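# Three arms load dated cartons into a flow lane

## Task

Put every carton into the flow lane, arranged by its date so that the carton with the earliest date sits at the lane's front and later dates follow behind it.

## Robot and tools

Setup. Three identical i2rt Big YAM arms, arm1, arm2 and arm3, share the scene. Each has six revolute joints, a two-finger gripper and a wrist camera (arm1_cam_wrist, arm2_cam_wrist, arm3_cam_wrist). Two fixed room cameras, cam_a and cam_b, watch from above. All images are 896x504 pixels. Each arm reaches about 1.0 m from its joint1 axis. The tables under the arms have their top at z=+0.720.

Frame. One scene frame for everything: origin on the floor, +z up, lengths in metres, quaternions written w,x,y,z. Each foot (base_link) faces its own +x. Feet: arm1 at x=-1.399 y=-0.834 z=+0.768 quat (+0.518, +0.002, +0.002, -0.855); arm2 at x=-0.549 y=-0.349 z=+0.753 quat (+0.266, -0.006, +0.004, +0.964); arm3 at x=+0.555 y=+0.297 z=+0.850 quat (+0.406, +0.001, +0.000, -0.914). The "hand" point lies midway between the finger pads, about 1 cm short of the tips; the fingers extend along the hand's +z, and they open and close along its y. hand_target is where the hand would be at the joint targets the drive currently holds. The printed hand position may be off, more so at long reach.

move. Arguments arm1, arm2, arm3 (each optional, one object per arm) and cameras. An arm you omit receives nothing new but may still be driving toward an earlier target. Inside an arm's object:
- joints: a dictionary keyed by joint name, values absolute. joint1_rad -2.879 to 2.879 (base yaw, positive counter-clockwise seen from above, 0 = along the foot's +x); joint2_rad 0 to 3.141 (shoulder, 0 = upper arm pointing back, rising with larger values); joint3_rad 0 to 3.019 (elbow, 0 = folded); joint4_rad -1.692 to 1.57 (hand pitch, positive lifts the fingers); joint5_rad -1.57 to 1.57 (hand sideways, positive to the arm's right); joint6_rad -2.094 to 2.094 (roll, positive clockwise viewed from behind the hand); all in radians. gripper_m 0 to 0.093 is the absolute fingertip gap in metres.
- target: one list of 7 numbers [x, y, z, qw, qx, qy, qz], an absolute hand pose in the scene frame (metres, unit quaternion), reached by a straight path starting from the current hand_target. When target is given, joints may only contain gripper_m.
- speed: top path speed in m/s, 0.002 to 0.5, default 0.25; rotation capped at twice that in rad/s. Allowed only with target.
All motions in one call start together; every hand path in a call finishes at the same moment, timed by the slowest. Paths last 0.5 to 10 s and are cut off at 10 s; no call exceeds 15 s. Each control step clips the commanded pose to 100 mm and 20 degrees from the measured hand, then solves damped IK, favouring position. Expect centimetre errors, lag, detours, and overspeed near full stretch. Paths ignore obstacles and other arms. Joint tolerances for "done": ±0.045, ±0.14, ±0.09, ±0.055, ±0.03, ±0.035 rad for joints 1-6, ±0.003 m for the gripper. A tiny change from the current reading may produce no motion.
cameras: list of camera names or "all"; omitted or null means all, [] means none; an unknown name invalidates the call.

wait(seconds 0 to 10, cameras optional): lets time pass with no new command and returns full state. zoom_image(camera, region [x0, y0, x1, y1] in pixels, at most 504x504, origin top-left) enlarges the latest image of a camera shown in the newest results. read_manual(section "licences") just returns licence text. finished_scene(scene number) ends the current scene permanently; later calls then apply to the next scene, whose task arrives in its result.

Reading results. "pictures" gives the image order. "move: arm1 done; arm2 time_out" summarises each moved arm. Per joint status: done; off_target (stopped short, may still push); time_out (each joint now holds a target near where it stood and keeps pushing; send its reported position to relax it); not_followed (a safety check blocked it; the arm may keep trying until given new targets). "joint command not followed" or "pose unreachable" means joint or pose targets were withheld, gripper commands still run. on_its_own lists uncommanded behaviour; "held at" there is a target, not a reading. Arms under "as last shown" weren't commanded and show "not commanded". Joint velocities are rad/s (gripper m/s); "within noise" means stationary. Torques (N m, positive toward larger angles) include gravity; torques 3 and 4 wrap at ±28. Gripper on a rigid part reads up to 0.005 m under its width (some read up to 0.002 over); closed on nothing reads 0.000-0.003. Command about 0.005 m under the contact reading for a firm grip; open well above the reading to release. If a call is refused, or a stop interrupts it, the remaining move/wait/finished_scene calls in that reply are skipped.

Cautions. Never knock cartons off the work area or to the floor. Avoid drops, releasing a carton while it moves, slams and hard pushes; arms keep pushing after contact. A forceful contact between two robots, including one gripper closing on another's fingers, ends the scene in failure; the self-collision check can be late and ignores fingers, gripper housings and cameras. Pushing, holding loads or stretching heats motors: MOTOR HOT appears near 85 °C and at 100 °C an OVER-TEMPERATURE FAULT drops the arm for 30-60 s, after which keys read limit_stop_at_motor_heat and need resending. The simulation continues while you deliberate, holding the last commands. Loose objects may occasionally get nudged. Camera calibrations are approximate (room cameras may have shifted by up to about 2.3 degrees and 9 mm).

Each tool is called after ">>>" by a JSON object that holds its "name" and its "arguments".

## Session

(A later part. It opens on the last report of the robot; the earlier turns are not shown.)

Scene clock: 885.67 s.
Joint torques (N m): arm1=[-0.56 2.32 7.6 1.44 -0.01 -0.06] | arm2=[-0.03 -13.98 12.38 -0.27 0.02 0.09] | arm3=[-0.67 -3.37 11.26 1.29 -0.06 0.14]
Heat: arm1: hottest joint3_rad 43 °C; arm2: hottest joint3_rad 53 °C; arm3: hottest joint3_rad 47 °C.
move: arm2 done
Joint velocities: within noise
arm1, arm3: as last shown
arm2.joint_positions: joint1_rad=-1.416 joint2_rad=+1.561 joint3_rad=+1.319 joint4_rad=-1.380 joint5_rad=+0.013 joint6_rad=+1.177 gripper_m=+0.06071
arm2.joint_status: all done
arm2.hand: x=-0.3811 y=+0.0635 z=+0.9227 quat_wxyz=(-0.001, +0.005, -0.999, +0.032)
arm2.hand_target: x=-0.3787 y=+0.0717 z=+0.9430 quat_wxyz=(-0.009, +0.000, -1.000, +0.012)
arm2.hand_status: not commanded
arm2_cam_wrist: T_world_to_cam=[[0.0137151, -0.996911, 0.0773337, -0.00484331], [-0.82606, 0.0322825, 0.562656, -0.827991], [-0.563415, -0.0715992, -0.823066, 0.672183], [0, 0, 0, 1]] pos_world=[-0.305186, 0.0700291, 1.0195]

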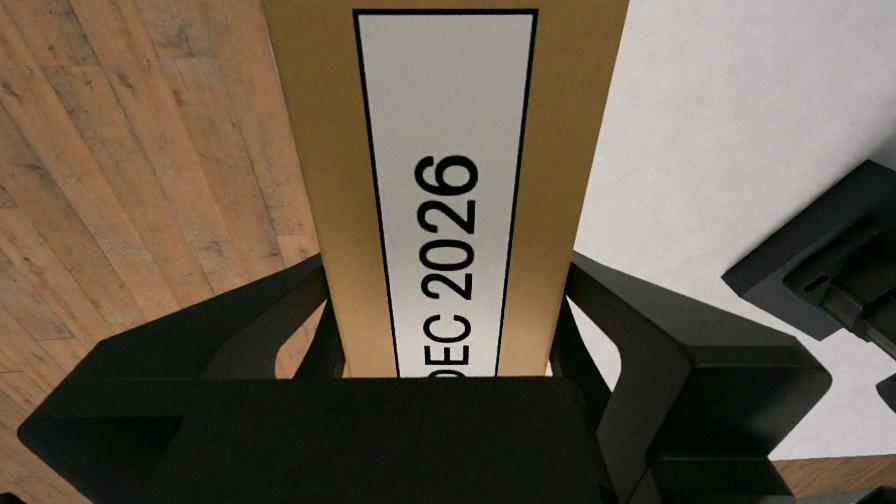

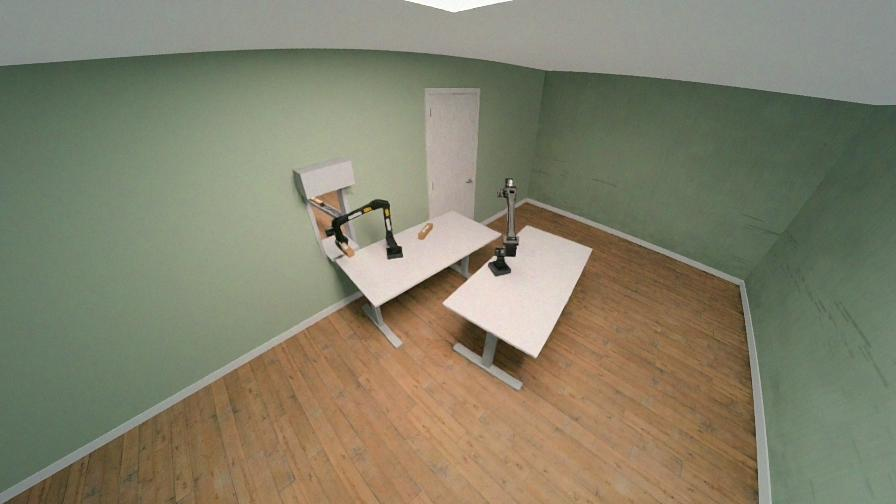

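>>> {"name": "move", "arguments": {"arm2": {"target": [0.035, 0.03, 0.945, 0, 0, 1, 0], "speed": 0.25}, "cameras": ["arm3_cam_wrist"]}}

>>> {"name": "move", "arguments": {"arm2": {"target": [0.03, 0.02, 0.81, 0, 0, 1, 0], "speed": 0.15}, "cameras": ["arm3_cam_wrist", "arm2_cam_wrist"]}}

Scene clock: 892.20 s.
Joint torques (N m): arm1=[-0.56 2.32 7.6 1.42 0 -0.05] | arm2=[0.03 -21.89 15.8 -0.24 -0.06 -0.12] | arm3=[-0.91 -3.49 11.23 1.28 -0.06 0.12]
Heat: arm1: hottest joint3_rad 43 °C; arm2: hottest joint3_rad 53 °C; arm3: hottest joint3_rad 47 °C.
move: arm2 off_target
Joint velocities: within noise
arm1, arm3: as last shown
arm2.joint_positions: joint1_rad=-2.037 joint2_rad=+2.240 joint3_rad=+2.315 joint4_rad=-1.686 joint5_rad=-0.013 joint6_rad=+0.580 gripper_m=+0.06071
arm2.joint_status: not commanded
arm2.hand: x=+0.0241 y=+0.0190 z=+0.9228 quat_wxyz=(+0.015, -0.008, -1.000, +0.011)
arm2.hand_target: x=+0.0334 y=+0.0289 z=+0.9450 quat_wxyz=(-0.008, +0.000, -1.000, -0.005)
arm2.hand_status: off_target (0.027 m and 2.3 deg from the pose sent, 0.418 m and 3.7 deg at the start; a joint's target at an end of its range on 24 of 84 steps)
arm3_cam_wrist: T_world_to_cam=[[-0.462784, 0.886452, -0.00577259, 0.00184716], [0.885732, 0.462123, -0.0438392, -0.260246], [-0.0361937, -0.0254011, -0.999022, 1.395], [0, 0, 0, 1]] pos_world=[0.281853, 0.154063, 1.38224]

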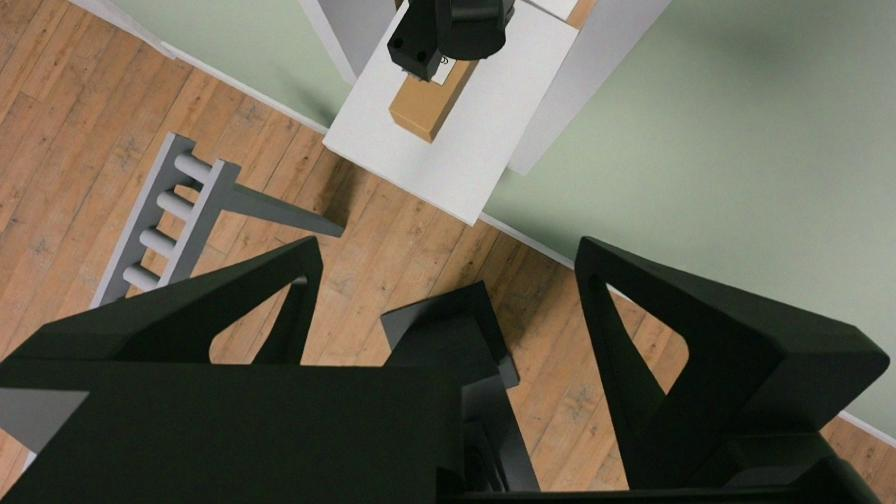

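Scene clock: 893.80 s.
Joint torques (N m): arm1=[-0.56 2.32 7.6 1.42 0 -0.06] | arm2=[-0.32 -22.48 9.72 0.68 -0.07 -0.1] | arm3=[-0.73 -3.6 11.25 1.26 -0.05 0.14]
Heat: arm1: hottest joint3_rad 43 °C; arm2: hottest joint3_rad 53 °C; arm3: hottest joint3_rad 47 °C.
move: arm2 done
Joint velocities: within noise
arm1: as last shown
arm2.joint_positions: joint1_rad=-2.037 joint2_rad=+2.250 joint3_rad=+2.045 joint4_rad=-1.370 joint5_rad=-0.013 joint6_rad=+0.574 gripper_m=+0.06071
arm2.joint_status: not commanded
arm2.hand: x=+0.0287 y=+0.0200 z=+0.8130 quat_wxyz=(+0.001, -0.005, -1.000, +0.002)
arm2.hand_target: x=+0.0301 y=+0.0200 z=+0.8101 quat_wxyz=(+0.000, +0.000, -1.000, +0.000)
arm2.hand_status: done (0.003 m and 0.6 deg from the pose sent, 0.113 m and 2.3 deg at the start)
arm3.joint_positions: joint1_rad=-0.349 joint2_rad=+0.795 joint3_rad=+1.204 joint4_rad=-1.296 joint5_rad=+0.003 joint6_rad=-0.008 gripper_m=+0.09193
arm3.joint_status: not commanded
arm3.hand: x=+0.2787 y=+0.1526 z=+1.2592 quat_wxyz=(-0.079, -0.914, -0.230, +0.325)
arm3.hand_target: x=+0.2768 y=+0.1550 z=+1.2553 quat_wxyz=(-0.078, -0.918, -0.223, +0.319)
arm3.hand_status: not commanded
pictures: arm2_cam_wrist, arm3_cam_wrist
arm2_cam_wrist: T_world_to_cam=[[-0.00463794, -0.999856, 0.0163323, 0.0049132], [-0.823961, 0.0130755, 0.566495, -0.429197], [-0.566627, -0.0108298, -0.823903, 0.80921], [0, 0, 0, 1]] pos_world=[0.104901, 0.0192881, 0.909768]
arm3_cam_wrist: T_world_to_cam=[[-0.462784, 0.886452, -0.00577259, 0.00184716], [0.885732, 0.462123, -0.0438392, -0.260246], [-0.0361937, -0.0254011, -0.999022, 1.395], [0, 0, 0, 1]] pos_world=[0.281853, 0.154063, 1.38224]

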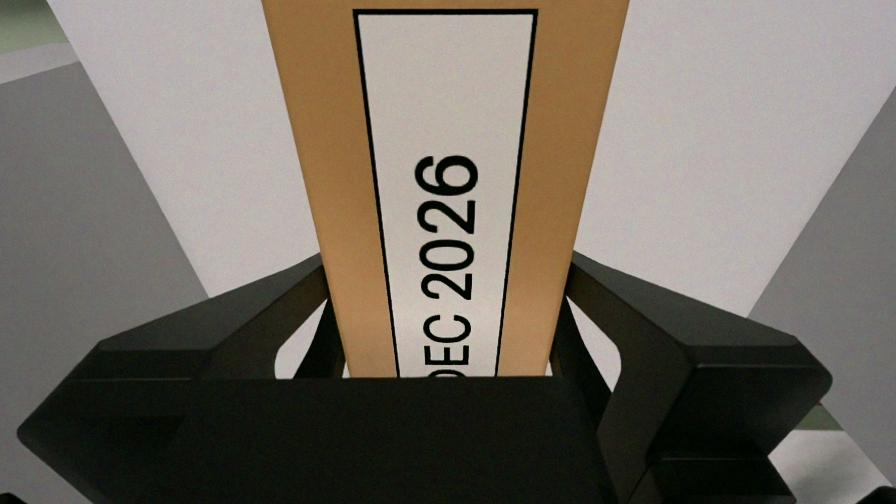

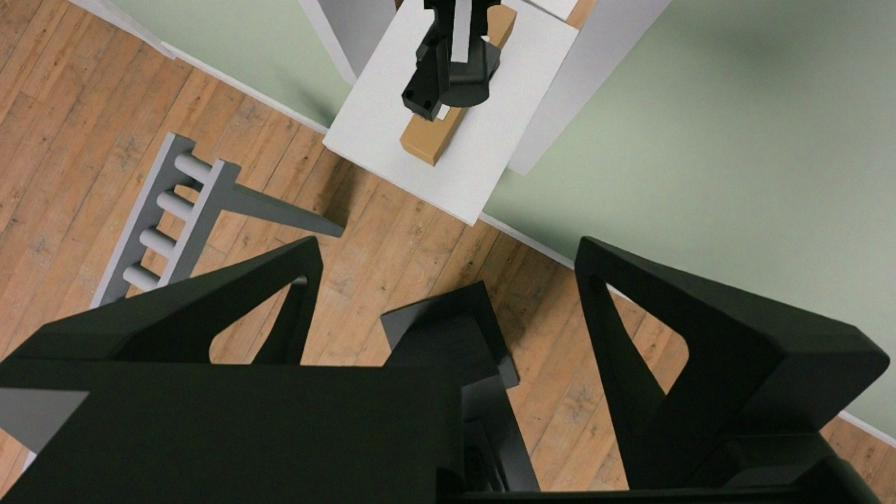

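>>> {"name": "move", "arguments": {"arm2": {"target": [0.03, 0.02, 0.788, 0, 0, 1, 0], "speed": 0.04}, "cameras": []}}

>>> {"name": "move", "arguments": {"arm2": {"target": [0.03, 0.02, 0.777, 0, 0, 1, 0], "speed": 0.03}, "cameras": ["arm3_cam_wrist"]}}

Scene clock: 896.80 s.
Joint torques (N m): arm1=[-0.56 2.32 7.6 1.44 0 -0.06] | arm2=[-0.38 -21.71 9.37 0.65 -0.07 -0.11] | arm3=[-0.62 -3.43 11.23 1.31 -0.06 0.12]
Heat: arm1: hottest joint3_rad 43 °C; arm2: hottest joint3_rad 53 °C; arm3: hottest joint3_rad 47 °C.
move: arm2 done
Joint velocities: within noise
arm1, arm3: as last shown
arm2.joint_positions: joint1_rad=-2.037 joint2_rad=+2.262 joint3_rad=+2.016 joint4_rad=-1.324 joint5_rad=-0.013 joint6_rad=+0.574 gripper_m=+0.06071
arm2.joint_status: not commanded
arm2.hand: x=+0.0296 y=+0.0203 z=+0.7945 quat_wxyz=(-0.002, -0.005, -1.000, +0.000)
arm2.hand_target: x=+0.0300 y=+0.0199 z=+0.7879 quat_wxyz=(+0.000, +0.000, -1.000, +0.000)
arm2.hand_status: done (0.007 m and 0.6 deg from the pose sent, 0.025 m and 0.6 deg at the start)

Scene clock: 897.80 s.
Joint torques (N m): arm1=[-0.62 2.37 7.61 1.44 0 -0.06] | arm2=[-0.32 -21.71 9.14 0.91 -0.05 -0.16] | arm3=[-0.62 -3.25 11.23 1.22 -0.07 0.14]
Heat: arm1: hottest joint3_rad 43 °C; arm2: hottest joint3_rad 53 °C; arm3: hottest joint3_rad 47 °C.
move: arm2 done
Joint velocities: within noise
arm1, arm3: as last shown
arm2.joint_positions: joint1_rad=-2.037 joint2_rad=+2.268 joint3_rad=+2.004 joint4_rad=-1.301 joint5_rad=-0.013 joint6_rad=+0.574 gripper_m=+0.06071
arm2.joint_status: not commanded
arm2.hand: x=+0.0304 y=+0.0206 z=+0.7857 quat_wxyz=(-0.003, -0.005, -1.000, -0.001)
arm2.hand_target: x=+0.0300 y=+0.0199 z=+0.7770 quat_wxyz=(+0.000, +0.000, -1.000, +0.000)
arm2.hand_status: done (0.009 m and 0.7 deg from the pose sent, 0.018 m and 0.6 deg at the start)
arm3_cam_wrist: T_world_to_cam=[[-0.462784, 0.886452, -0.00577259, 0.00184716], [0.885732, 0.462123, -0.0438392, -0.260246], [-0.0361937, -0.0254011, -0.999022, 1.395], [0, 0, 0, 1]] pos_world=[0.281853, 0.154063, 1.38224]

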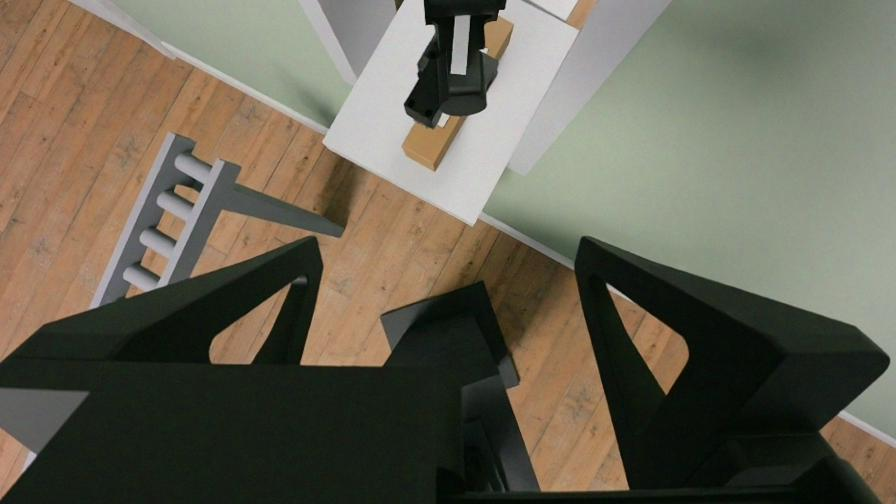

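>>> {"name": "move", "arguments": {"arm2": {"target": [0.03, 0.02, 0.769, 0, 0, 1, 0], "speed": 0.03}, "cameras": []}}

Scene clock: 901.03 s.
Joint torques (N m): arm1=[-0.56 2.43 7.61 1.42 0 -0.06] | arm2=[-0.32 -21.42 8.92 0.69 -0.06 -0.11] | arm3=[-0.62 -3.31 11.23 1.35 -0.05 0.14]
Heat: arm1: hottest joint3_rad 43 °C; arm2: hottest joint3_rad 53 °C; arm3: hottest joint3_rad 47 °C.
move: arm2 off_target
Joint velocities: within noise
arm1, arm3: as last shown
arm2.joint_positions: joint1_rad=-2.037 joint2_rad=+2.269 joint3_rad=+2.000 joint4_rad=-1.285 joint5_rad=-0.013 joint6_rad=+0.574 gripper_m=+0.06071
arm2.joint_status: not commanded
arm2.hand: x=+0.0325 y=+0.0219 z=+0.7839 quat_wxyz=(-0.008, -0.005, -1.000, -0.004)
arm2.hand_target: x=+0.0299 y=+0.0198 z=+0.7692 quat_wxyz=(+0.000, +0.000, -1.000, +0.000)
arm2.hand_status: off_target (0.015 m and 1.2 deg from the pose sent, 0.017 m and 0.7 deg at the start)

>>> {"name": "move", "arguments": {"arm2": {"target": [0.031, 0.021, 0.779, 0, 0, 1, 0], "speed": 0.05, "joints": {"gripper_m": 0.092}}, "cameras": ["arm2_cam_wrist"]}}

>>> {"name": "move", "arguments": {"arm2": {"target": [0.03, 0.024, 0.915, 0, 0, 1, 0], "speed": 0.25}, "cameras": []}}

>>> {"name": "move", "arguments": {"arm2": {"target": [-0.36, 0.0, 0.95, 0, 0, 1, 0], "speed": 0.4}, "cameras": ["arm3_cam_wrist"]}}

Scene clock: 906.77 s.
Joint torques (N m): arm1=[-0.56 2.37 7.6 1.43 0 -0.06] | arm2=[-0.32 -21.6 10.55 -0.08 -0.05 -0.11] | arm3=[-0.79 -3.43 11.3 1.25 -0.06 0.13]
Heat: arm1: hottest joint3_rad 43 °C; arm2: hottest joint3_rad 53 °C; arm3: hottest joint3_rad 47 °C.
move: arm2 done
Joint velocities: within noise
arm1.joint_positions: joint1_rad=+1.217 joint2_rad=+0.598 joint3_rad=+1.497 joint4_rad=-1.398 joint5_rad=+0.001 joint6_rad=+0.009 gripper_m=+0.09196
arm1.joint_status: not commanded
arm1.hand: x=-1.2658 y=-0.9864 z=+1.3481 quat_wxyz=(-0.467, -0.354, -0.784, +0.203)
arm1.hand_target: x=-1.2680 y=-0.9886 z=+1.3487 quat_wxyz=(-0.464, -0.357, -0.783, +0.208)
arm1.hand_status: not commanded
arm2.joint_positions: joint1_rad=-2.037 joint2_rad=+2.269 joint3_rad=+2.000 joint4_rad=-1.291 joint5_rad=-0.013 joint6_rad=+0.574 gripper_m=+0.09194
arm2.joint_status: all done
arm2.hand: x=+0.0312 y=+0.0212 z=+0.7839 quat_wxyz=(-0.006, -0.005, -1.000, -0.003)
arm2.hand_target: x=+0.0311 y=+0.0209 z=+0.7791 quat_wxyz=(+0.000, +0.000, -1.000, +0.000)
arm2.hand_status: done (0.005 m and 0.9 deg from the pose sent, 0.005 m and 1.2 deg at the start)
arm3: as last shown
arm2_cam_wrist: T_world_to_cam=[[-0.00455409, -0.999959, 0.00777713, 0.0133212], [-0.831056, 0.00811012, 0.556129, -0.402207], [-0.55617, -0.00393056, -0.831059, 0.79186], [0, 0, 0, 1]] pos_world=[0.106212, 0.019695, 0.881658]

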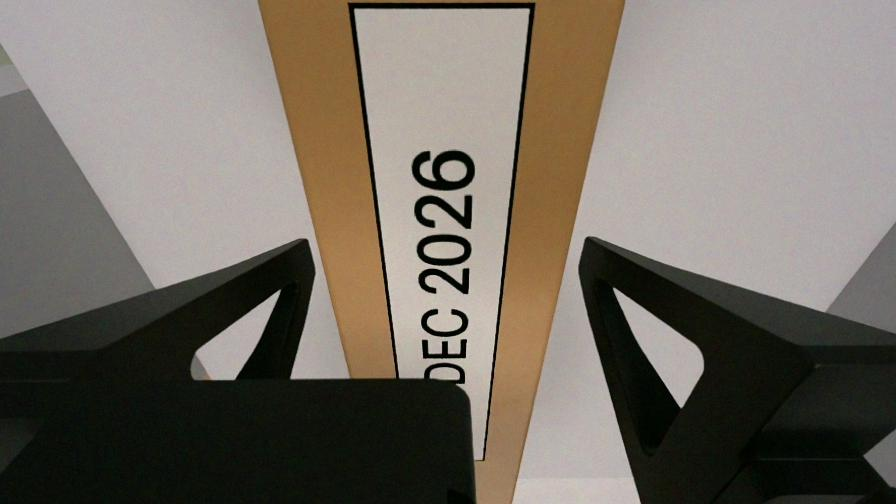

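Scene clock: 908.43 s.
Joint torques (N m): arm1=[-0.56 2.37 7.6 1.43 0 -0.06] | arm2=[-0.15 -20.19 14.63 -0.21 -0.04 -0.09] | arm3=[-0.73 -3.25 11.22 1.29 -0.07 0.14]
Heat: arm1: hottest joint3_rad 43 °C; arm2: hottest joint3_rad 53 °C; arm3: hottest joint3_rad 47 °C.
move: arm2 off_target
Joint velocities: within noise
arm1, arm3: as last shown
arm2.joint_positions: joint1_rad=-2.037 joint2_rad=+2.201 joint3_rad=+2.214 joint4_rad=-1.608 joint5_rad=-0.013 joint6_rad=+0.574 gripper_m=+0.09194
arm2.joint_status: not commanded
arm2.hand: x=+0.0198 y=+0.0161 z=+0.9100 quat_wxyz=(+0.009, -0.005, -1.000, +0.007)
arm2.hand_target: x=+0.0294 y=+0.0235 z=+0.9151 quat_wxyz=(-0.001, +0.000, -1.000, +0.000)
arm2.hand_status: off_target (0.014 m and 1.4 deg from the pose sent, 0.131 m and 0.9 deg at the start)

Scene clock: 910.57 s.
Joint torques (N m): arm1=[-0.62 2.37 7.62 1.44 0 -0.06] | arm2=[0.32 -9.58 8.77 0.72 0.13 0.02] | arm3=[-0.67 -3.43 11.22 1.24 -0.07 0.13]
Heat: arm1: hottest joint3_rad 43 °C; arm2: hottest joint3_rad 53 °C; arm3: hottest joint3_rad 47 °C.
move: arm2 done
Joint velocities: within noise
arm1, arm3: as last shown
arm2.joint_positions: joint1_rad=-1.545 joint2_rad=+1.383 joint3_rad=+1.216 joint4_rad=-1.391 joint5_rad=-0.016 joint6_rad=+1.052 gripper_m=+0.09194
arm2.joint_status: not commanded
arm2.hand: x=-0.3572 y=+0.0007 z=+0.9566 quat_wxyz=(-0.001, +0.003, -1.000, -0.004)
arm2.hand_target: x=-0.3600 y=-0.0001 z=+0.9501 quat_wxyz=(+0.000, +0.000, -1.000, +0.000)
arm2.hand_status: done (0.007 m and 0.5 deg from the pose sent, 0.382 m and 1.4 deg at the start)
arm3_cam_wrist: T_world_to_cam=[[-0.462784, 0.886452, -0.00577259, 0.00184716], [0.885732, 0.462123, -0.0438392, -0.260246], [-0.0361937, -0.0254011, -0.999022, 1.395], [0, 0, 0, 1]] pos_world=[0.281853, 0.154063, 1.38224]

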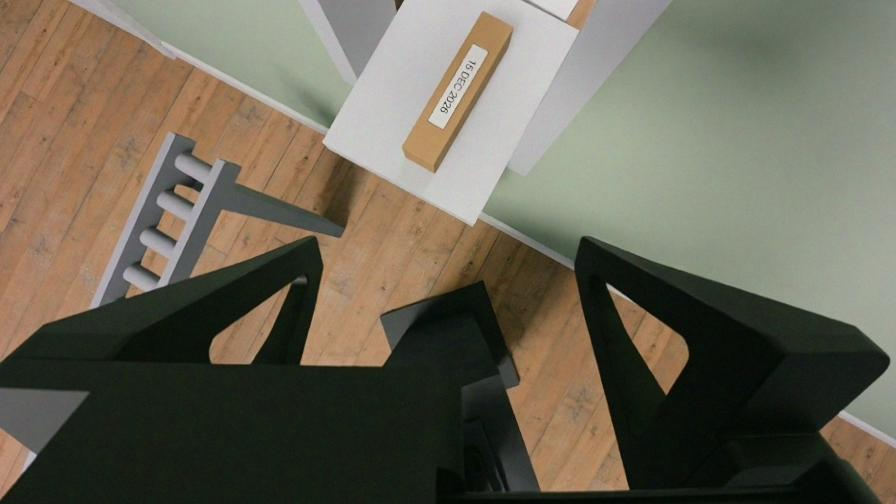

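>>> {"name": "move", "arguments": {"arm2": {"joints": {"joint1_rad": 2.25, "joint2_rad": 1.62, "joint3_rad": 1.35, "joint4_rad": -1.278, "joint5_rad": 0, "joint6_rad": -0.30}}, "arm3": {"target": [0.20, 0.12, 0.95, 0, 0.99979, -0.02, 0], "speed": 0.35}, "cameras": ["arm2_cam_wrist"]}}

>>> {"name": "move", "arguments": {"arm3": {"target": [0.003, 0.018, 0.865, 0, 0.99976, -0.0218, 0], "speed": 0.25}, "cameras": ["arm3_cam_wrist"]}}

Scene clock: 924.17 s.
Joint torques (N m): arm1=[-0.56 2.37 7.62 1.42 0 -0.06] | arm2=[-0.09 -13.74 11 -0.05 -0.02 -0.11] | arm3=[-0.79 -13.57 12.25 0.65 -0.03 0.15]
Heat: arm1: hottest joint3_rad 43 °C; arm2: hottest joint3_rad 52 °C; arm3: hottest joint3_rad 47 °C.
move: arm2 done; arm3 off_target
Joint velocities: within noise
arm1: as last shown
arm2.joint_positions: joint1_rad=+2.250 joint2_rad=+1.624 joint3_rad=+1.334 joint4_rad=-1.270 joint5_rad=-0.001 joint6_rad=-0.290 gripper_m=+0.09205
arm2.joint_status: all done
arm2.hand: x=-0.4836 y=-0.8213 z=+0.9091 quat_wxyz=(+0.011, +0.540, +0.842, -0.006)
arm2.hand_target: x=-0.4834 y=-0.8246 z=+0.9170 quat_wxyz=(+0.014, +0.536, +0.844, -0.011)
arm2.hand_status: not commanded
arm3.joint_positions: joint1_rad=-0.360 joint2_rad=+1.464 joint3_rad=+0.992 joint4_rad=-1.124 joint5_rad=+0.004 joint6_rad=+0.497 gripper_m=+0.09192
arm3.joint_status: not commanded
arm3.hand: x=+0.2137 y=+0.1231 z=+0.9440 quat_wxyz=(+0.008, -1.000, +0.011, -0.012)
arm3.hand_target: x=+0.2002 y=+0.1203 z=+0.9502 quat_wxyz=(+0.000, -1.000, +0.020, +0.000)
arm3.hand_status: off_target (0.015 m and 1.9 deg from the pose sent, 0.321 m and 49.2 deg at the start)
arm2_cam_wrist: T_world_to_cam=[[-0.90686, -0.421271, 0.011663, -0.79705], [-0.34761, 0.763364, 0.544465, -0.0280835], [-0.238271, 0.489699, -0.838702, 1.17225], [0, 0, 0, 1]] pos_world=[-0.453263, -0.888385, 1.00775]

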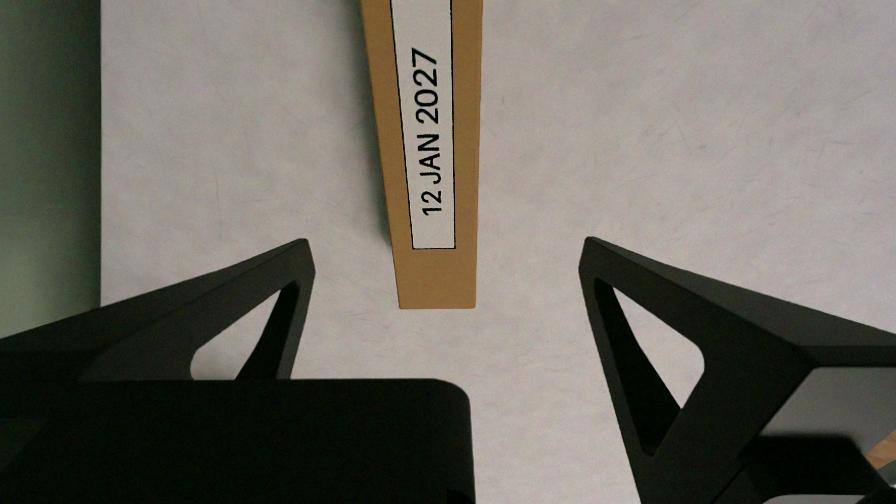

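Scene clock: 926.13 s.
Joint torques (N m): arm1=[-0.62 2.37 7.62 1.43 0 -0.06] | arm2=[-0.03 -13.8 11 -0.02 -0.02 -0.11] | arm3=[-0.44 -23.59 13.87 -0.01 -0.04 0.17]
Heat: arm1: hottest joint3_rad 43 °C; arm2: hottest joint3_rad 52 °C; arm3: hottest joint3_rad 47 °C.
move: arm3 off_target
Joint velocities: within noise
arm1, arm2: as last shown
arm2.hand_target: x=-0.4834 y=-0.8247 z=+0.9170 quat_wxyz=(+0.014, +0.536, +0.844, -0.011)
arm3.joint_positions: joint1_rad=-0.360 joint2_rad=+2.070 joint3_rad=+1.617 joint4_rad=-1.123 joint5_rad=+0.004 joint6_rad=+0.505 gripper_m=+0.09192
arm3.joint_status: not commanded
arm3.hand: x=+0.0164 y=+0.0213 z=+0.8663 quat_wxyz=(+0.003, -1.000, +0.014, -0.002)
arm3.hand_target: x=+0.0034 y=+0.0184 z=+0.8651 quat_wxyz=(+0.000, -1.000, +0.022, +0.000)
arm3.hand_status: off_target (0.014 m and 0.9 deg from the pose sent, 0.248 m and 2.1 deg at the start)
arm3_cam_wrist: T_world_to_cam=[[0.0446669, 0.998996, 0.0035502, -0.0241442], [0.799597, -0.0378813, 0.599341, -0.529651], [0.598873, -0.023932, -0.800486, 0.807147], [0, 0, 0, 1]] pos_world=[-0.0587927, 0.0233726, 0.963638]

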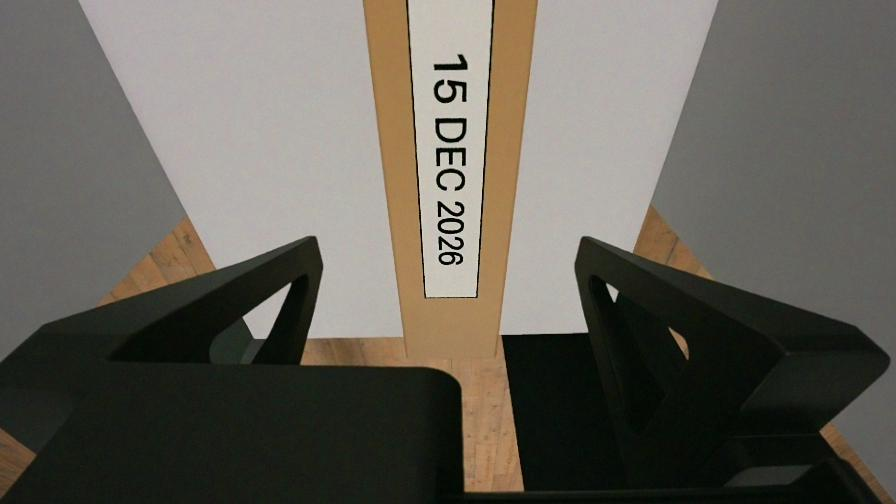

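>>> {"name": "move", "arguments": {"arm2": {"target": [-0.466, -0.826, 0.83, 0, 0.5284, 0.849, 0], "speed": 0.15}, "arm3": {"target": [0.015, 0.018, 0.775, 0, 0.99976, -0.0218, 0], "speed": 0.12}, "cameras": ["arm2_cam_wrist", "arm3_cam_wrist"]}}

Scene clock: 937.77 s.
Joint torques (N m): arm1=[-0.56 2.32 7.6 1.44 0 -0.05] | arm2=[0.62 -12.81 8.36 0.77 0.03 0.08] | arm3=[0.09 -24.29 9.11 0.7 -0.03 0.15]
Heat: arm1: hottest joint3_rad 43 °C; arm2: hottest joint3_rad 51 °C; arm3: hottest joint3_rad 47 °C.
move: arm2 off_target; arm3 off_target
Joint velocities: within noise
arm1: as last shown
arm2.joint_positions: joint1_rad=+2.276 joint2_rad=+1.715 joint3_rad=+1.261 joint4_rad=-1.113 joint5_rad=+0.005 joint6_rad=-0.290 gripper_m=+0.09205
arm2.joint_status: not commanded
arm2.hand: x=-0.4702 y=-0.8291 z=+0.8413 quat_wxyz=(+0.006, +0.529, +0.849, -0.005)
arm2.hand_target: x=-0.4661 y=-0.8258 z=+0.8303 quat_wxyz=(+0.000, +0.528, +0.849, +0.000)
arm2.hand_status: off_target (0.012 m and 0.9 deg from the pose sent, 0.081 m and 2.1 deg at the start)
arm3.joint_positions: joint1_rad=-0.360 joint2_rad=+2.172 joint3_rad=+1.563 joint4_rad=-0.947 joint5_rad=+0.004 joint6_rad=+0.514 gripper_m=+0.09192
arm3.joint_status: not commanded
arm3.hand: x=+0.0127 y=+0.0193 z=+0.7891 quat_wxyz=(-0.002, -1.000, +0.019, +0.007)
arm3.hand_target: x=+0.0152 y=+0.0182 z=+0.7752 quat_wxyz=(+0.000, -1.000, +0.022, +0.000)
arm3.hand_status: off_target (0.014 m and 0.9 deg from the pose sent, 0.091 m and 0.9 deg at the start)
arm2_cam_wrist: T_world_to_cam=[[-0.895573, -0.44464, 0.0156442, -0.804926], [-0.363062, 0.750683, 0.551962, -0.00463589], [-0.257168, 0.488642, -0.833723, 1.10853], [0, 0, 0, 1]] pos_world=[-0.437474, -0.896097, 0.93936]
arm3_cam_wrist: T_world_to_cam=[[0.0538369, 0.998527, -0.00673892, -0.013777], [0.810108, -0.0397304, 0.584933, -0.469229], [0.583803, -0.0369502, -0.811054, 0.756337], [0, 0, 0, 1]] pos_world=[-0.0606834, 0.0230608, 0.887804]

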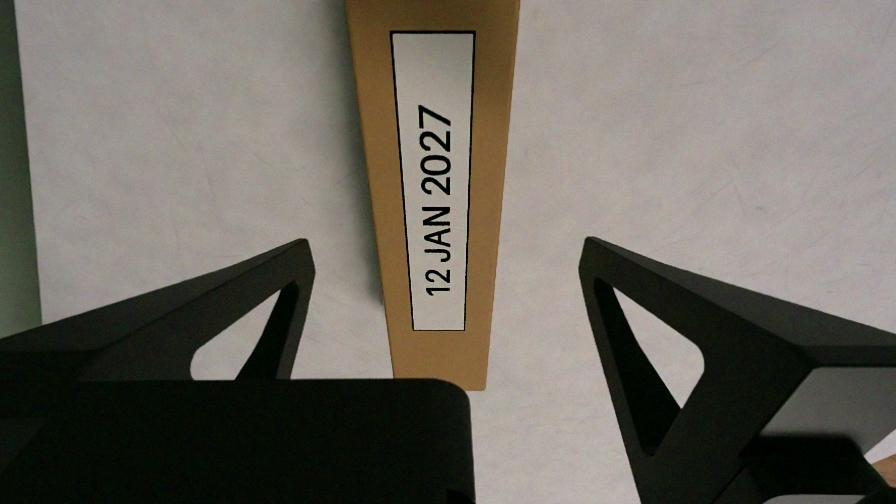

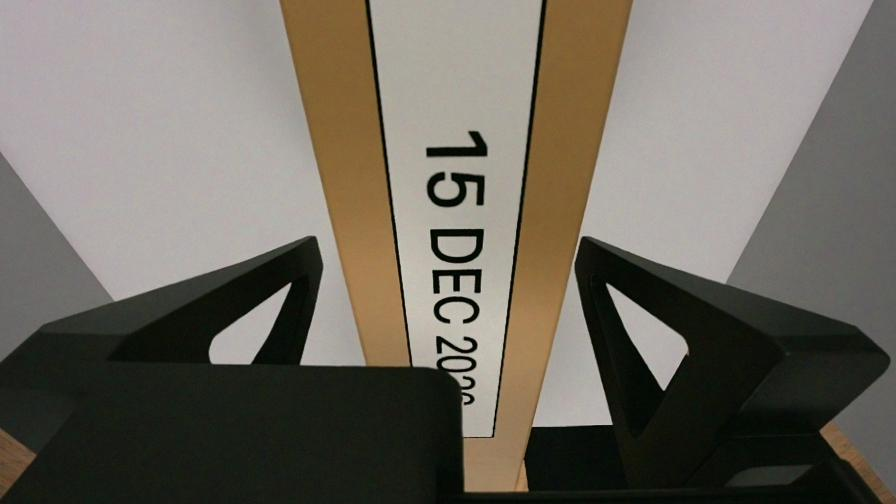

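>>> {"name": "move", "arguments": {"arm2": {"target": [-0.465, -0.815, 0.747, 0, 0.5284, 0.849, 0], "speed": 0.12}, "arm3": {"joints": {"gripper_m": 0.054}}, "cameras": ["arm2_cam_wrist", "arm3_cam_wrist"]}}

Scene clock: 947.93 s.
Joint torques (N m): arm1=[-0.56 2.32 7.6 1.43 -0.01 -0.06] | arm2=[0.67 -13.22 7.19 0.79 0.02 0.09] | arm3=[0.26 -24.18 9.16 0.69 -0.04 0.15]
Heat: arm1: hottest joint3_rad 43 °C; arm2: hottest joint3_rad 51 °C; arm3: hottest joint3_rad 46 °C.
move: arm2 off_target; arm3 off_target
Joint velocities: within noise
arm1: as last shown
arm2.joint_positions: joint1_rad=+2.279 joint2_rad=+1.811 joint3_rad=+1.139 joint4_rad=-0.895 joint5_rad=+0.006 joint6_rad=-0.287 gripper_m=+0.09205
arm2.joint_status: not commanded
arm2.hand: x=-0.4697 y=-0.8204 z=+0.7581 quat_wxyz=(+0.006, +0.529, +0.849, -0.006)
arm2.hand_target: x=-0.4652 y=-0.8148 z=+0.7473 quat_wxyz=(+0.000, +0.528, +0.849, +0.000)
arm2.hand_status: off_target (0.013 m and 1.0 deg from the pose sent, 0.095 m and 0.9 deg at the start)
arm3.joint_positions: joint1_rad=-0.360 joint2_rad=+2.172 joint3_rad=+1.563 joint4_rad=-0.947 joint5_rad=+0.004 joint6_rad=+0.515 gripper_m=+0.05850
arm3.joint_status: gripper_m off_target (ended at +0.05852, target +0.05400)
arm3.hand: x=+0.0127 y=+0.0194 z=+0.7891 quat_wxyz=(-0.002, -1.000, +0.019, +0.007)
arm3.hand_target: x=+0.0152 y=+0.0182 z=+0.7752 quat_wxyz=(+0.000, -1.000, +0.022, +0.000)
arm3.hand_status: not commanded
arm2_cam_wrist: T_world_to_cam=[[-0.895559, -0.444641, 0.0163855, -0.799762], [-0.36296, 0.751353, 0.551116, 0.0361331], [-0.25736, 0.487609, -0.834268, 1.03452], [0, 0, 0, 1]] pos_world=[-0.436874, -0.887198, 0.856259]
arm3_cam_wrist: T_world_to_cam=[[0.0542432, 0.998507, -0.00645872, -0.0139999], [0.810166, -0.0402289, 0.584819, -0.469114], [0.583686, -0.0369551, -0.811138, 0.756404], [0, 0, 0, 1]] pos_world=[-0.0606831, 0.0230601, 0.887804]

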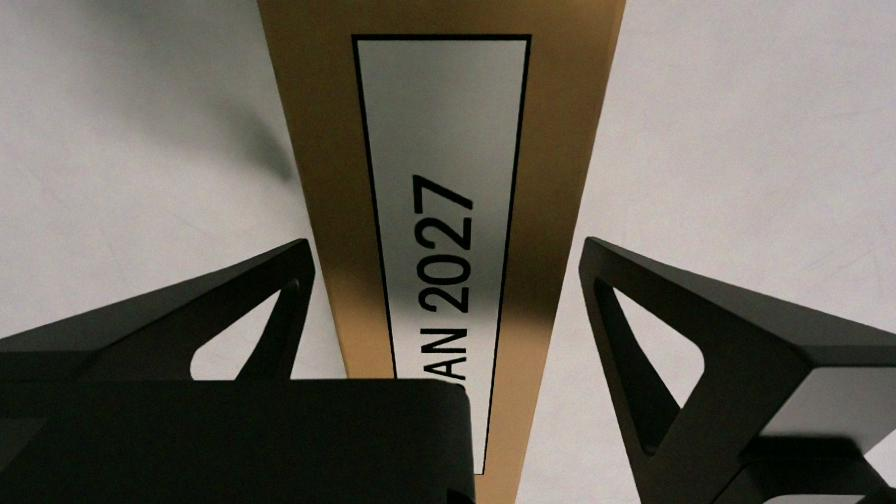

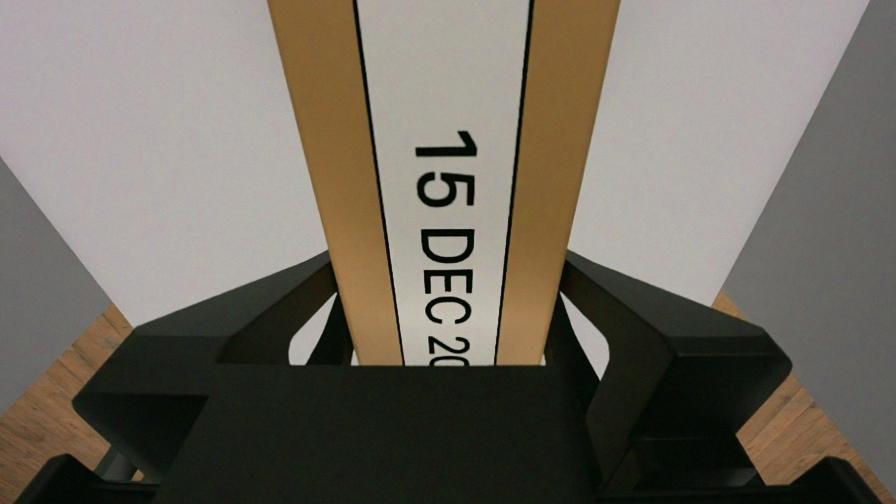

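>>> {"name": "move", "arguments": {"arm2": {"joints": {"gripper_m": 0.054}}, "arm3": {"target": [0.013, 0.022, 0.94, 0, 0.99976, -0.0218, 0], "speed": 0.2}, "cameras": []}}

>>> {"name": "move", "arguments": {"arm2": {"target": [-0.467, -0.81, 0.93, 0, 0.5284, 0.849, 0], "speed": 0.25}, "arm3": {"target": [0.26, 0.14, 1.0, 0, 0.99976, -0.0218, 0], "speed": 0.3}, "cameras": ["arm2_cam_wrist", "arm3_cam_wrist"]}}

Scene clock: 954.37 s.
Joint torques (N m): arm1=[-0.56 2.43 7.61 1.43 0 -0.06] | arm2=[0.67 -12.98 7.23 0.73 0.02 0.09] | arm3=[-0.26 -25.99 15.04 -0.03 -0.01 0.08]
Heat: arm1: hottest joint3_rad 43 °C; arm2: hottest joint3_rad 50 °C; arm3: hottest joint3_rad 46 °C.
move: arm2 off_target; arm3 off_target
Joint velocities: within noise
arm1: as last shown
arm2.joint_positions: joint1_rad=+2.280 joint2_rad=+1.811 joint3_rad=+1.139 joint4_rad=-0.895 joint5_rad=+0.006 joint6_rad=-0.287 gripper_m=+0.06056
arm2.joint_status: gripper_m off_target (ended at +0.06059, target +0.05400)
arm2.hand: x=-0.4693 y=-0.8204 z=+0.7581 quat_wxyz=(+0.007, +0.529, +0.849, -0.006)
arm2.hand_target: x=-0.4652 y=-0.8148 z=+0.7473 quat_wxyz=(+0.000, +0.528, +0.849, +0.000)
arm2.hand_status: not commanded
arm3.joint_positions: joint1_rad=-0.360 joint2_rad=+2.005 joint3_rad=+1.650 joint4_rad=-1.266 joint5_rad=+0.003 joint6_rad=+0.515 gripper_m=+0.05850
arm3.joint_status: not commanded
arm3.hand: x=+0.0311 y=+0.0288 z=+0.9161 quat_wxyz=(+0.014, -0.999, +0.019, -0.023)
arm3.hand_target: x=+0.0141 y=+0.0227 z=+0.9402 quat_wxyz=(+0.000, -1.000, +0.022, +0.000)
arm3.hand_status: off_target (0.031 m and 3.0 deg from the pose sent, 0.151 m and 0.8 deg at the start)

Scene clock: 956.17 s.
Joint torques (N m): arm1=[-0.56 2.43 7.6 1.43 0 -0.06] | arm2=[0.73 -12.51 14.78 -0.32 -0.02 0.09] | arm3=[1.08 -12.86 10.82 0.03 -0.02 0.14]
Heat: arm1: hottest joint3_rad 43 °C; arm2: hottest joint3_rad 51 °C; arm3: hottest joint3_rad 46 °C.
move: arm2 off_target; arm3 done
Joint velocities: within noise
arm1.joint_positions: joint1_rad=+1.217 joint2_rad=+0.598 joint3_rad=+1.497 joint4_rad=-1.398 joint5_rad=+0.001 joint6_rad=+0.009 gripper_m=+0.09196
arm1.joint_status: not commanded
arm1.hand: x=-1.2658 y=-0.9864 z=+1.3481 quat_wxyz=(-0.467, -0.354, -0.784, +0.203)
arm1.hand_target: x=-1.2680 y=-0.9886 z=+1.3487 quat_wxyz=(-0.464, -0.357, -0.783, +0.208)
arm1.hand_status: not commanded
arm2.joint_positions: joint1_rad=+2.280 joint2_rad=+1.601 joint3_rad=+1.295 joint4_rad=-1.335 joint5_rad=+0.006 joint6_rad=-0.287 gripper_m=+0.06056
arm2.joint_status: not commanded
arm2.hand: x=-0.4757 y=-0.7894 z=+0.9056 quat_wxyz=(-0.018, +0.528, +0.849, +0.022)
arm2.hand_target: x=-0.4673 y=-0.8085 z=+0.9303 quat_wxyz=(+0.001, +0.528, +0.849, +0.000)
arm2.hand_status: off_target (0.033 m and 3.2 deg from the pose sent, 0.172 m and 1.0 deg at the start)
arm3.joint_positions: joint1_rad=-0.355 joint2_rad=+1.270 joint3_rad=+0.944 joint4_rad=-1.253 joint5_rad=+0.003 joint6_rad=+0.528 gripper_m=+0.05850
arm3.joint_status: not commanded
arm3.hand: x=+0.2575 y=+0.1434 z=+0.9938 quat_wxyz=(+0.003, -1.000, +0.023, -0.004)
arm3.hand_target: x=+0.2600 y=+0.1400 z=+0.9999 quat_wxyz=(+0.000, -1.000, +0.022, +0.000)
arm3.hand_status: done (0.007 m and 0.6 deg from the pose sent, 0.268 m and 3.0 deg at the start)
arm2_cam_wrist: T_world_to_cam=[[-0.89523, -0.445577, -0.00495511, -0.775058], [-0.356154, 0.708793, 0.608906, -0.153383], [-0.267803, 0.546876, -0.793227, 1.14561], [0, 0, 0, 1]] pos_world=[-0.441685, -0.863138, 0.998285]
arm3_cam_wrist: T_world_to_cam=[[0.0618521, 0.998076, 0.00440451, -0.162533], [0.79726, -0.0520612, 0.601386, -0.793632], [0.600458, -0.0336854, -0.798946, 0.767194], [0, 0, 0, 1]] pos_world=[0.182116, 0.146746, 1.09094]

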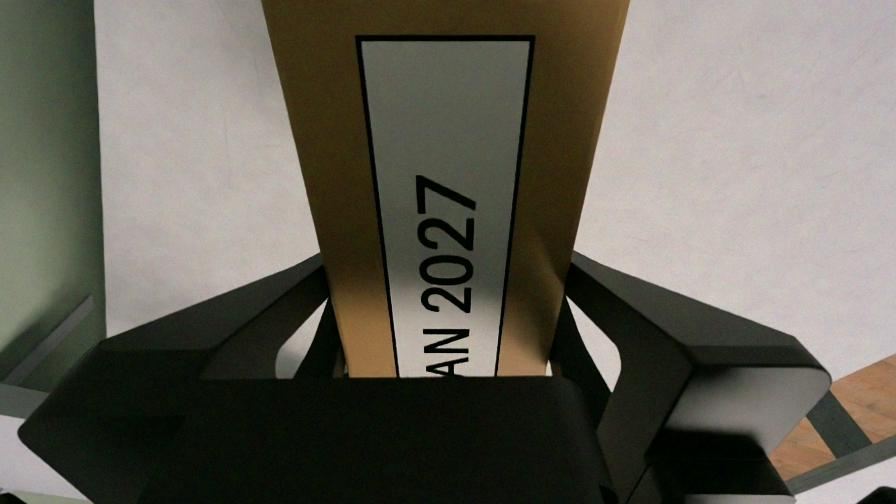

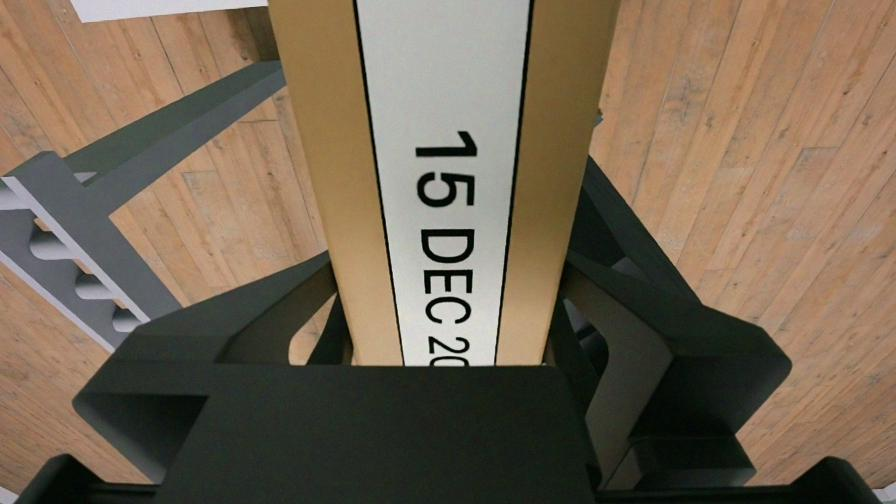

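>>> {"name": "move", "arguments": {"arm2": {"joints": {"joint1_rad": -1.415, "joint6_rad": 1.187}}, "arm3": {"joints": {"joint1_rad": 1.10, "joint6_rad": -1.19}}, "cameras": ["arm2_cam_wrist"]}}

>>> {"name": "move", "arguments": {"arm2": {"target": [0.035, 0.03, 0.945, 0, 0, 1, 0], "speed": 0.25}, "arm3": {"target": [0.85, -0.35, 0.86, -0.0436, 0, 0.99905, 0], "speed": 0.25}, "cameras": ["arm2_cam_wrist", "arm3_cam_wrist"]}}

Scene clock: 967.53 s.
Joint torques (N m): arm1=[-0.62 2.37 7.61 1.44 0 -0.06] | arm2=[0.03 -14.8 11.51 -0.27 -0.01 0.08] | arm3=[0.79 -12.69 10.76 0.01 -0.03 -0.02]
Heat: arm1: hottest joint3_rad 43 °C; arm2: hottest joint3_rad 52 °C; arm3: hottest joint3_rad 46 °C.
move: arm2 done; arm3 done
Joint velocities: within noise
arm1: as last shown
arm2.joint_positions: joint1_rad=-1.417 joint2_rad=+1.617 joint3_rad=+1.336 joint4_rad=-1.336 joint5_rad=+0.008 joint6_rad=+1.177 gripper_m=+0.06063
arm2.joint_status: all done
arm2.hand: x=-0.3743 y=+0.0808 z=+0.9039 quat_wxyz=(+0.000, +0.004, -1.000, +0.029)
arm2.hand_target: x=-0.3734 y=+0.0870 z=+0.9207 quat_wxyz=(-0.005, +0.000, -1.000, +0.013)
arm2.hand_status: not commanded
arm3.joint_positions: joint1_rad=+1.091 joint2_rad=+1.270 joint3_rad=+0.944 joint4_rad=-1.253 joint5_rad=+0.000 joint6_rad=-1.182 gripper_m=+0.05847
arm3.joint_status: all done
arm3.hand: x=+0.6705 y=-0.0160 z=+0.9946 quat_wxyz=(+0.001, -0.016, -1.000, -0.004)
arm3.hand_target: x=+0.6729 y=-0.0145 z=+1.0008 quat_wxyz=(-0.001, -0.008, -1.000, +0.001)
arm3.hand_status: not commanded
arm2_cam_wrist: T_world_to_cam=[[0.0124414, -0.997462, 0.0701059, 0.0198781], [-0.824702, 0.0294102, 0.564803, -0.813602], [-0.565431, -0.0648434, -0.822243, 0.65974], [0, 0, 0, 1]] pos_world=[-0.298189, 0.0865356, 1.0006]

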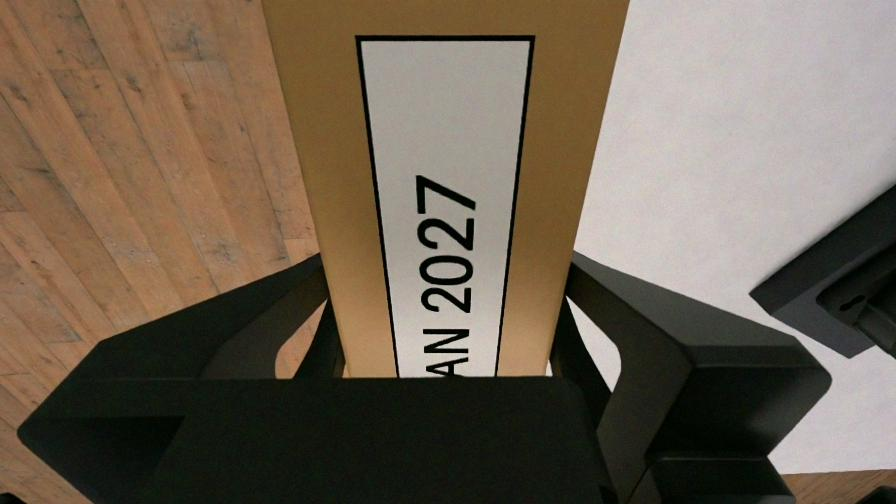

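Scene clock: 970.33 s.
Joint torques (N m): arm1=[-0.56 2.32 7.61 1.44 -0.01 -0.06] | arm2=[-0.03 -22.3 15.77 -0.27 -0.07 -0.12] | arm3=[0.97 -29.63 15.94 -0.21 0.11 0.12]
Heat: arm1: hottest joint3_rad 43 °C; arm2: hottest joint3_rad 52 °C; arm3: hottest joint3_rad 47 °C.
move: arm2 off_target; arm3 off_target
Joint velocities: within noise
arm1: as last shown
arm2.joint_positions: joint1_rad=-2.037 joint2_rad=+2.239 joint3_rad=+2.316 joint4_rad=-1.686 joint5_rad=-0.012 joint6_rad=+0.580 gripper_m=+0.06063
arm2.joint_status: not commanded
arm2.hand: x=+0.0242 y=+0.0190 z=+0.9232 quat_wxyz=(+0.015, -0.008, -1.000, +0.011)
arm2.hand_target: x=+0.0333 y=+0.0290 z=+0.9449 quat_wxyz=(-0.008, +0.000, -1.000, -0.005)
arm2.hand_status: off_target (0.027 m and 2.3 deg from the pose sent, 0.415 m and 3.3 deg at the start; a joint's target at an end of its range on 24 of 84 steps)
arm3.joint_positions: joint1_rad=+1.173 joint2_rad=+2.383 joint3_rad=+2.121 joint4_rad=-1.382 joint5_rad=+0.077 joint6_rad=-1.129 gripper_m=+0.05847
arm3.joint_status: not commanded
arm3.hand: x=+0.8369 y=-0.3369 z=+0.8484 quat_wxyz=(+0.049, +0.000, -0.999, -0.017)
arm3.hand_target: x=+0.8497 y=-0.3489 z=+0.8604 quat_wxyz=(+0.043, +0.000, -0.999, +0.001)
arm3.hand_status: off_target (0.022 m and 2.1 deg from the pose sent, 0.402 m and 5.3 deg at the start)
arm2_cam_wrist: T_world_to_cam=[[-0.0104828, -0.99933, 0.0350805, -0.0150611], [-0.807404, 0.0291555, 0.589279, -0.517111], [-0.589906, -0.0221469, -0.807168, 0.882768], [0, 0, 0, 1]] pos_world=[0.103075, 0.0195762, 1.01779]
arm3_cam_wrist: T_world_to_cam=[[-0.0179108, -0.999221, -0.0351768, -0.290865], [-0.740535, -0.0103811, 0.671937, 0.0480715], [-0.671779, 0.0380846, -0.739772, 1.32566], [0, 0, 0, 1]] pos_world=[0.920937, -0.340627, 0.938151]

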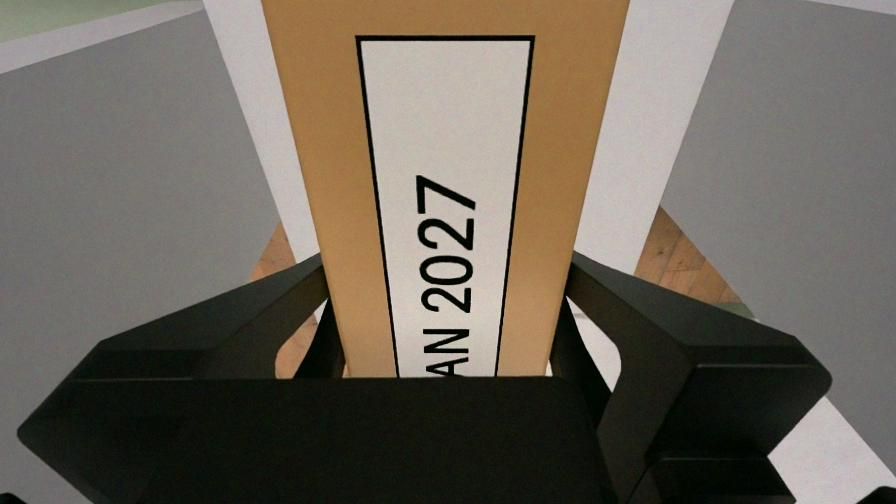

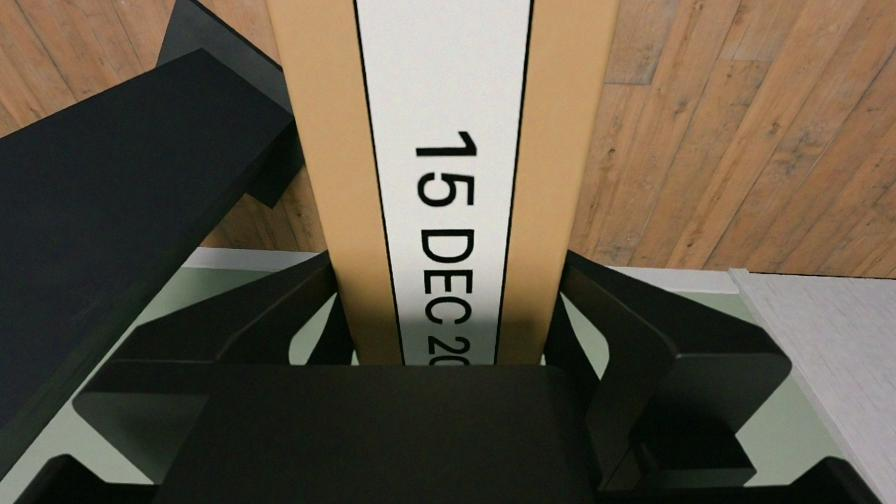

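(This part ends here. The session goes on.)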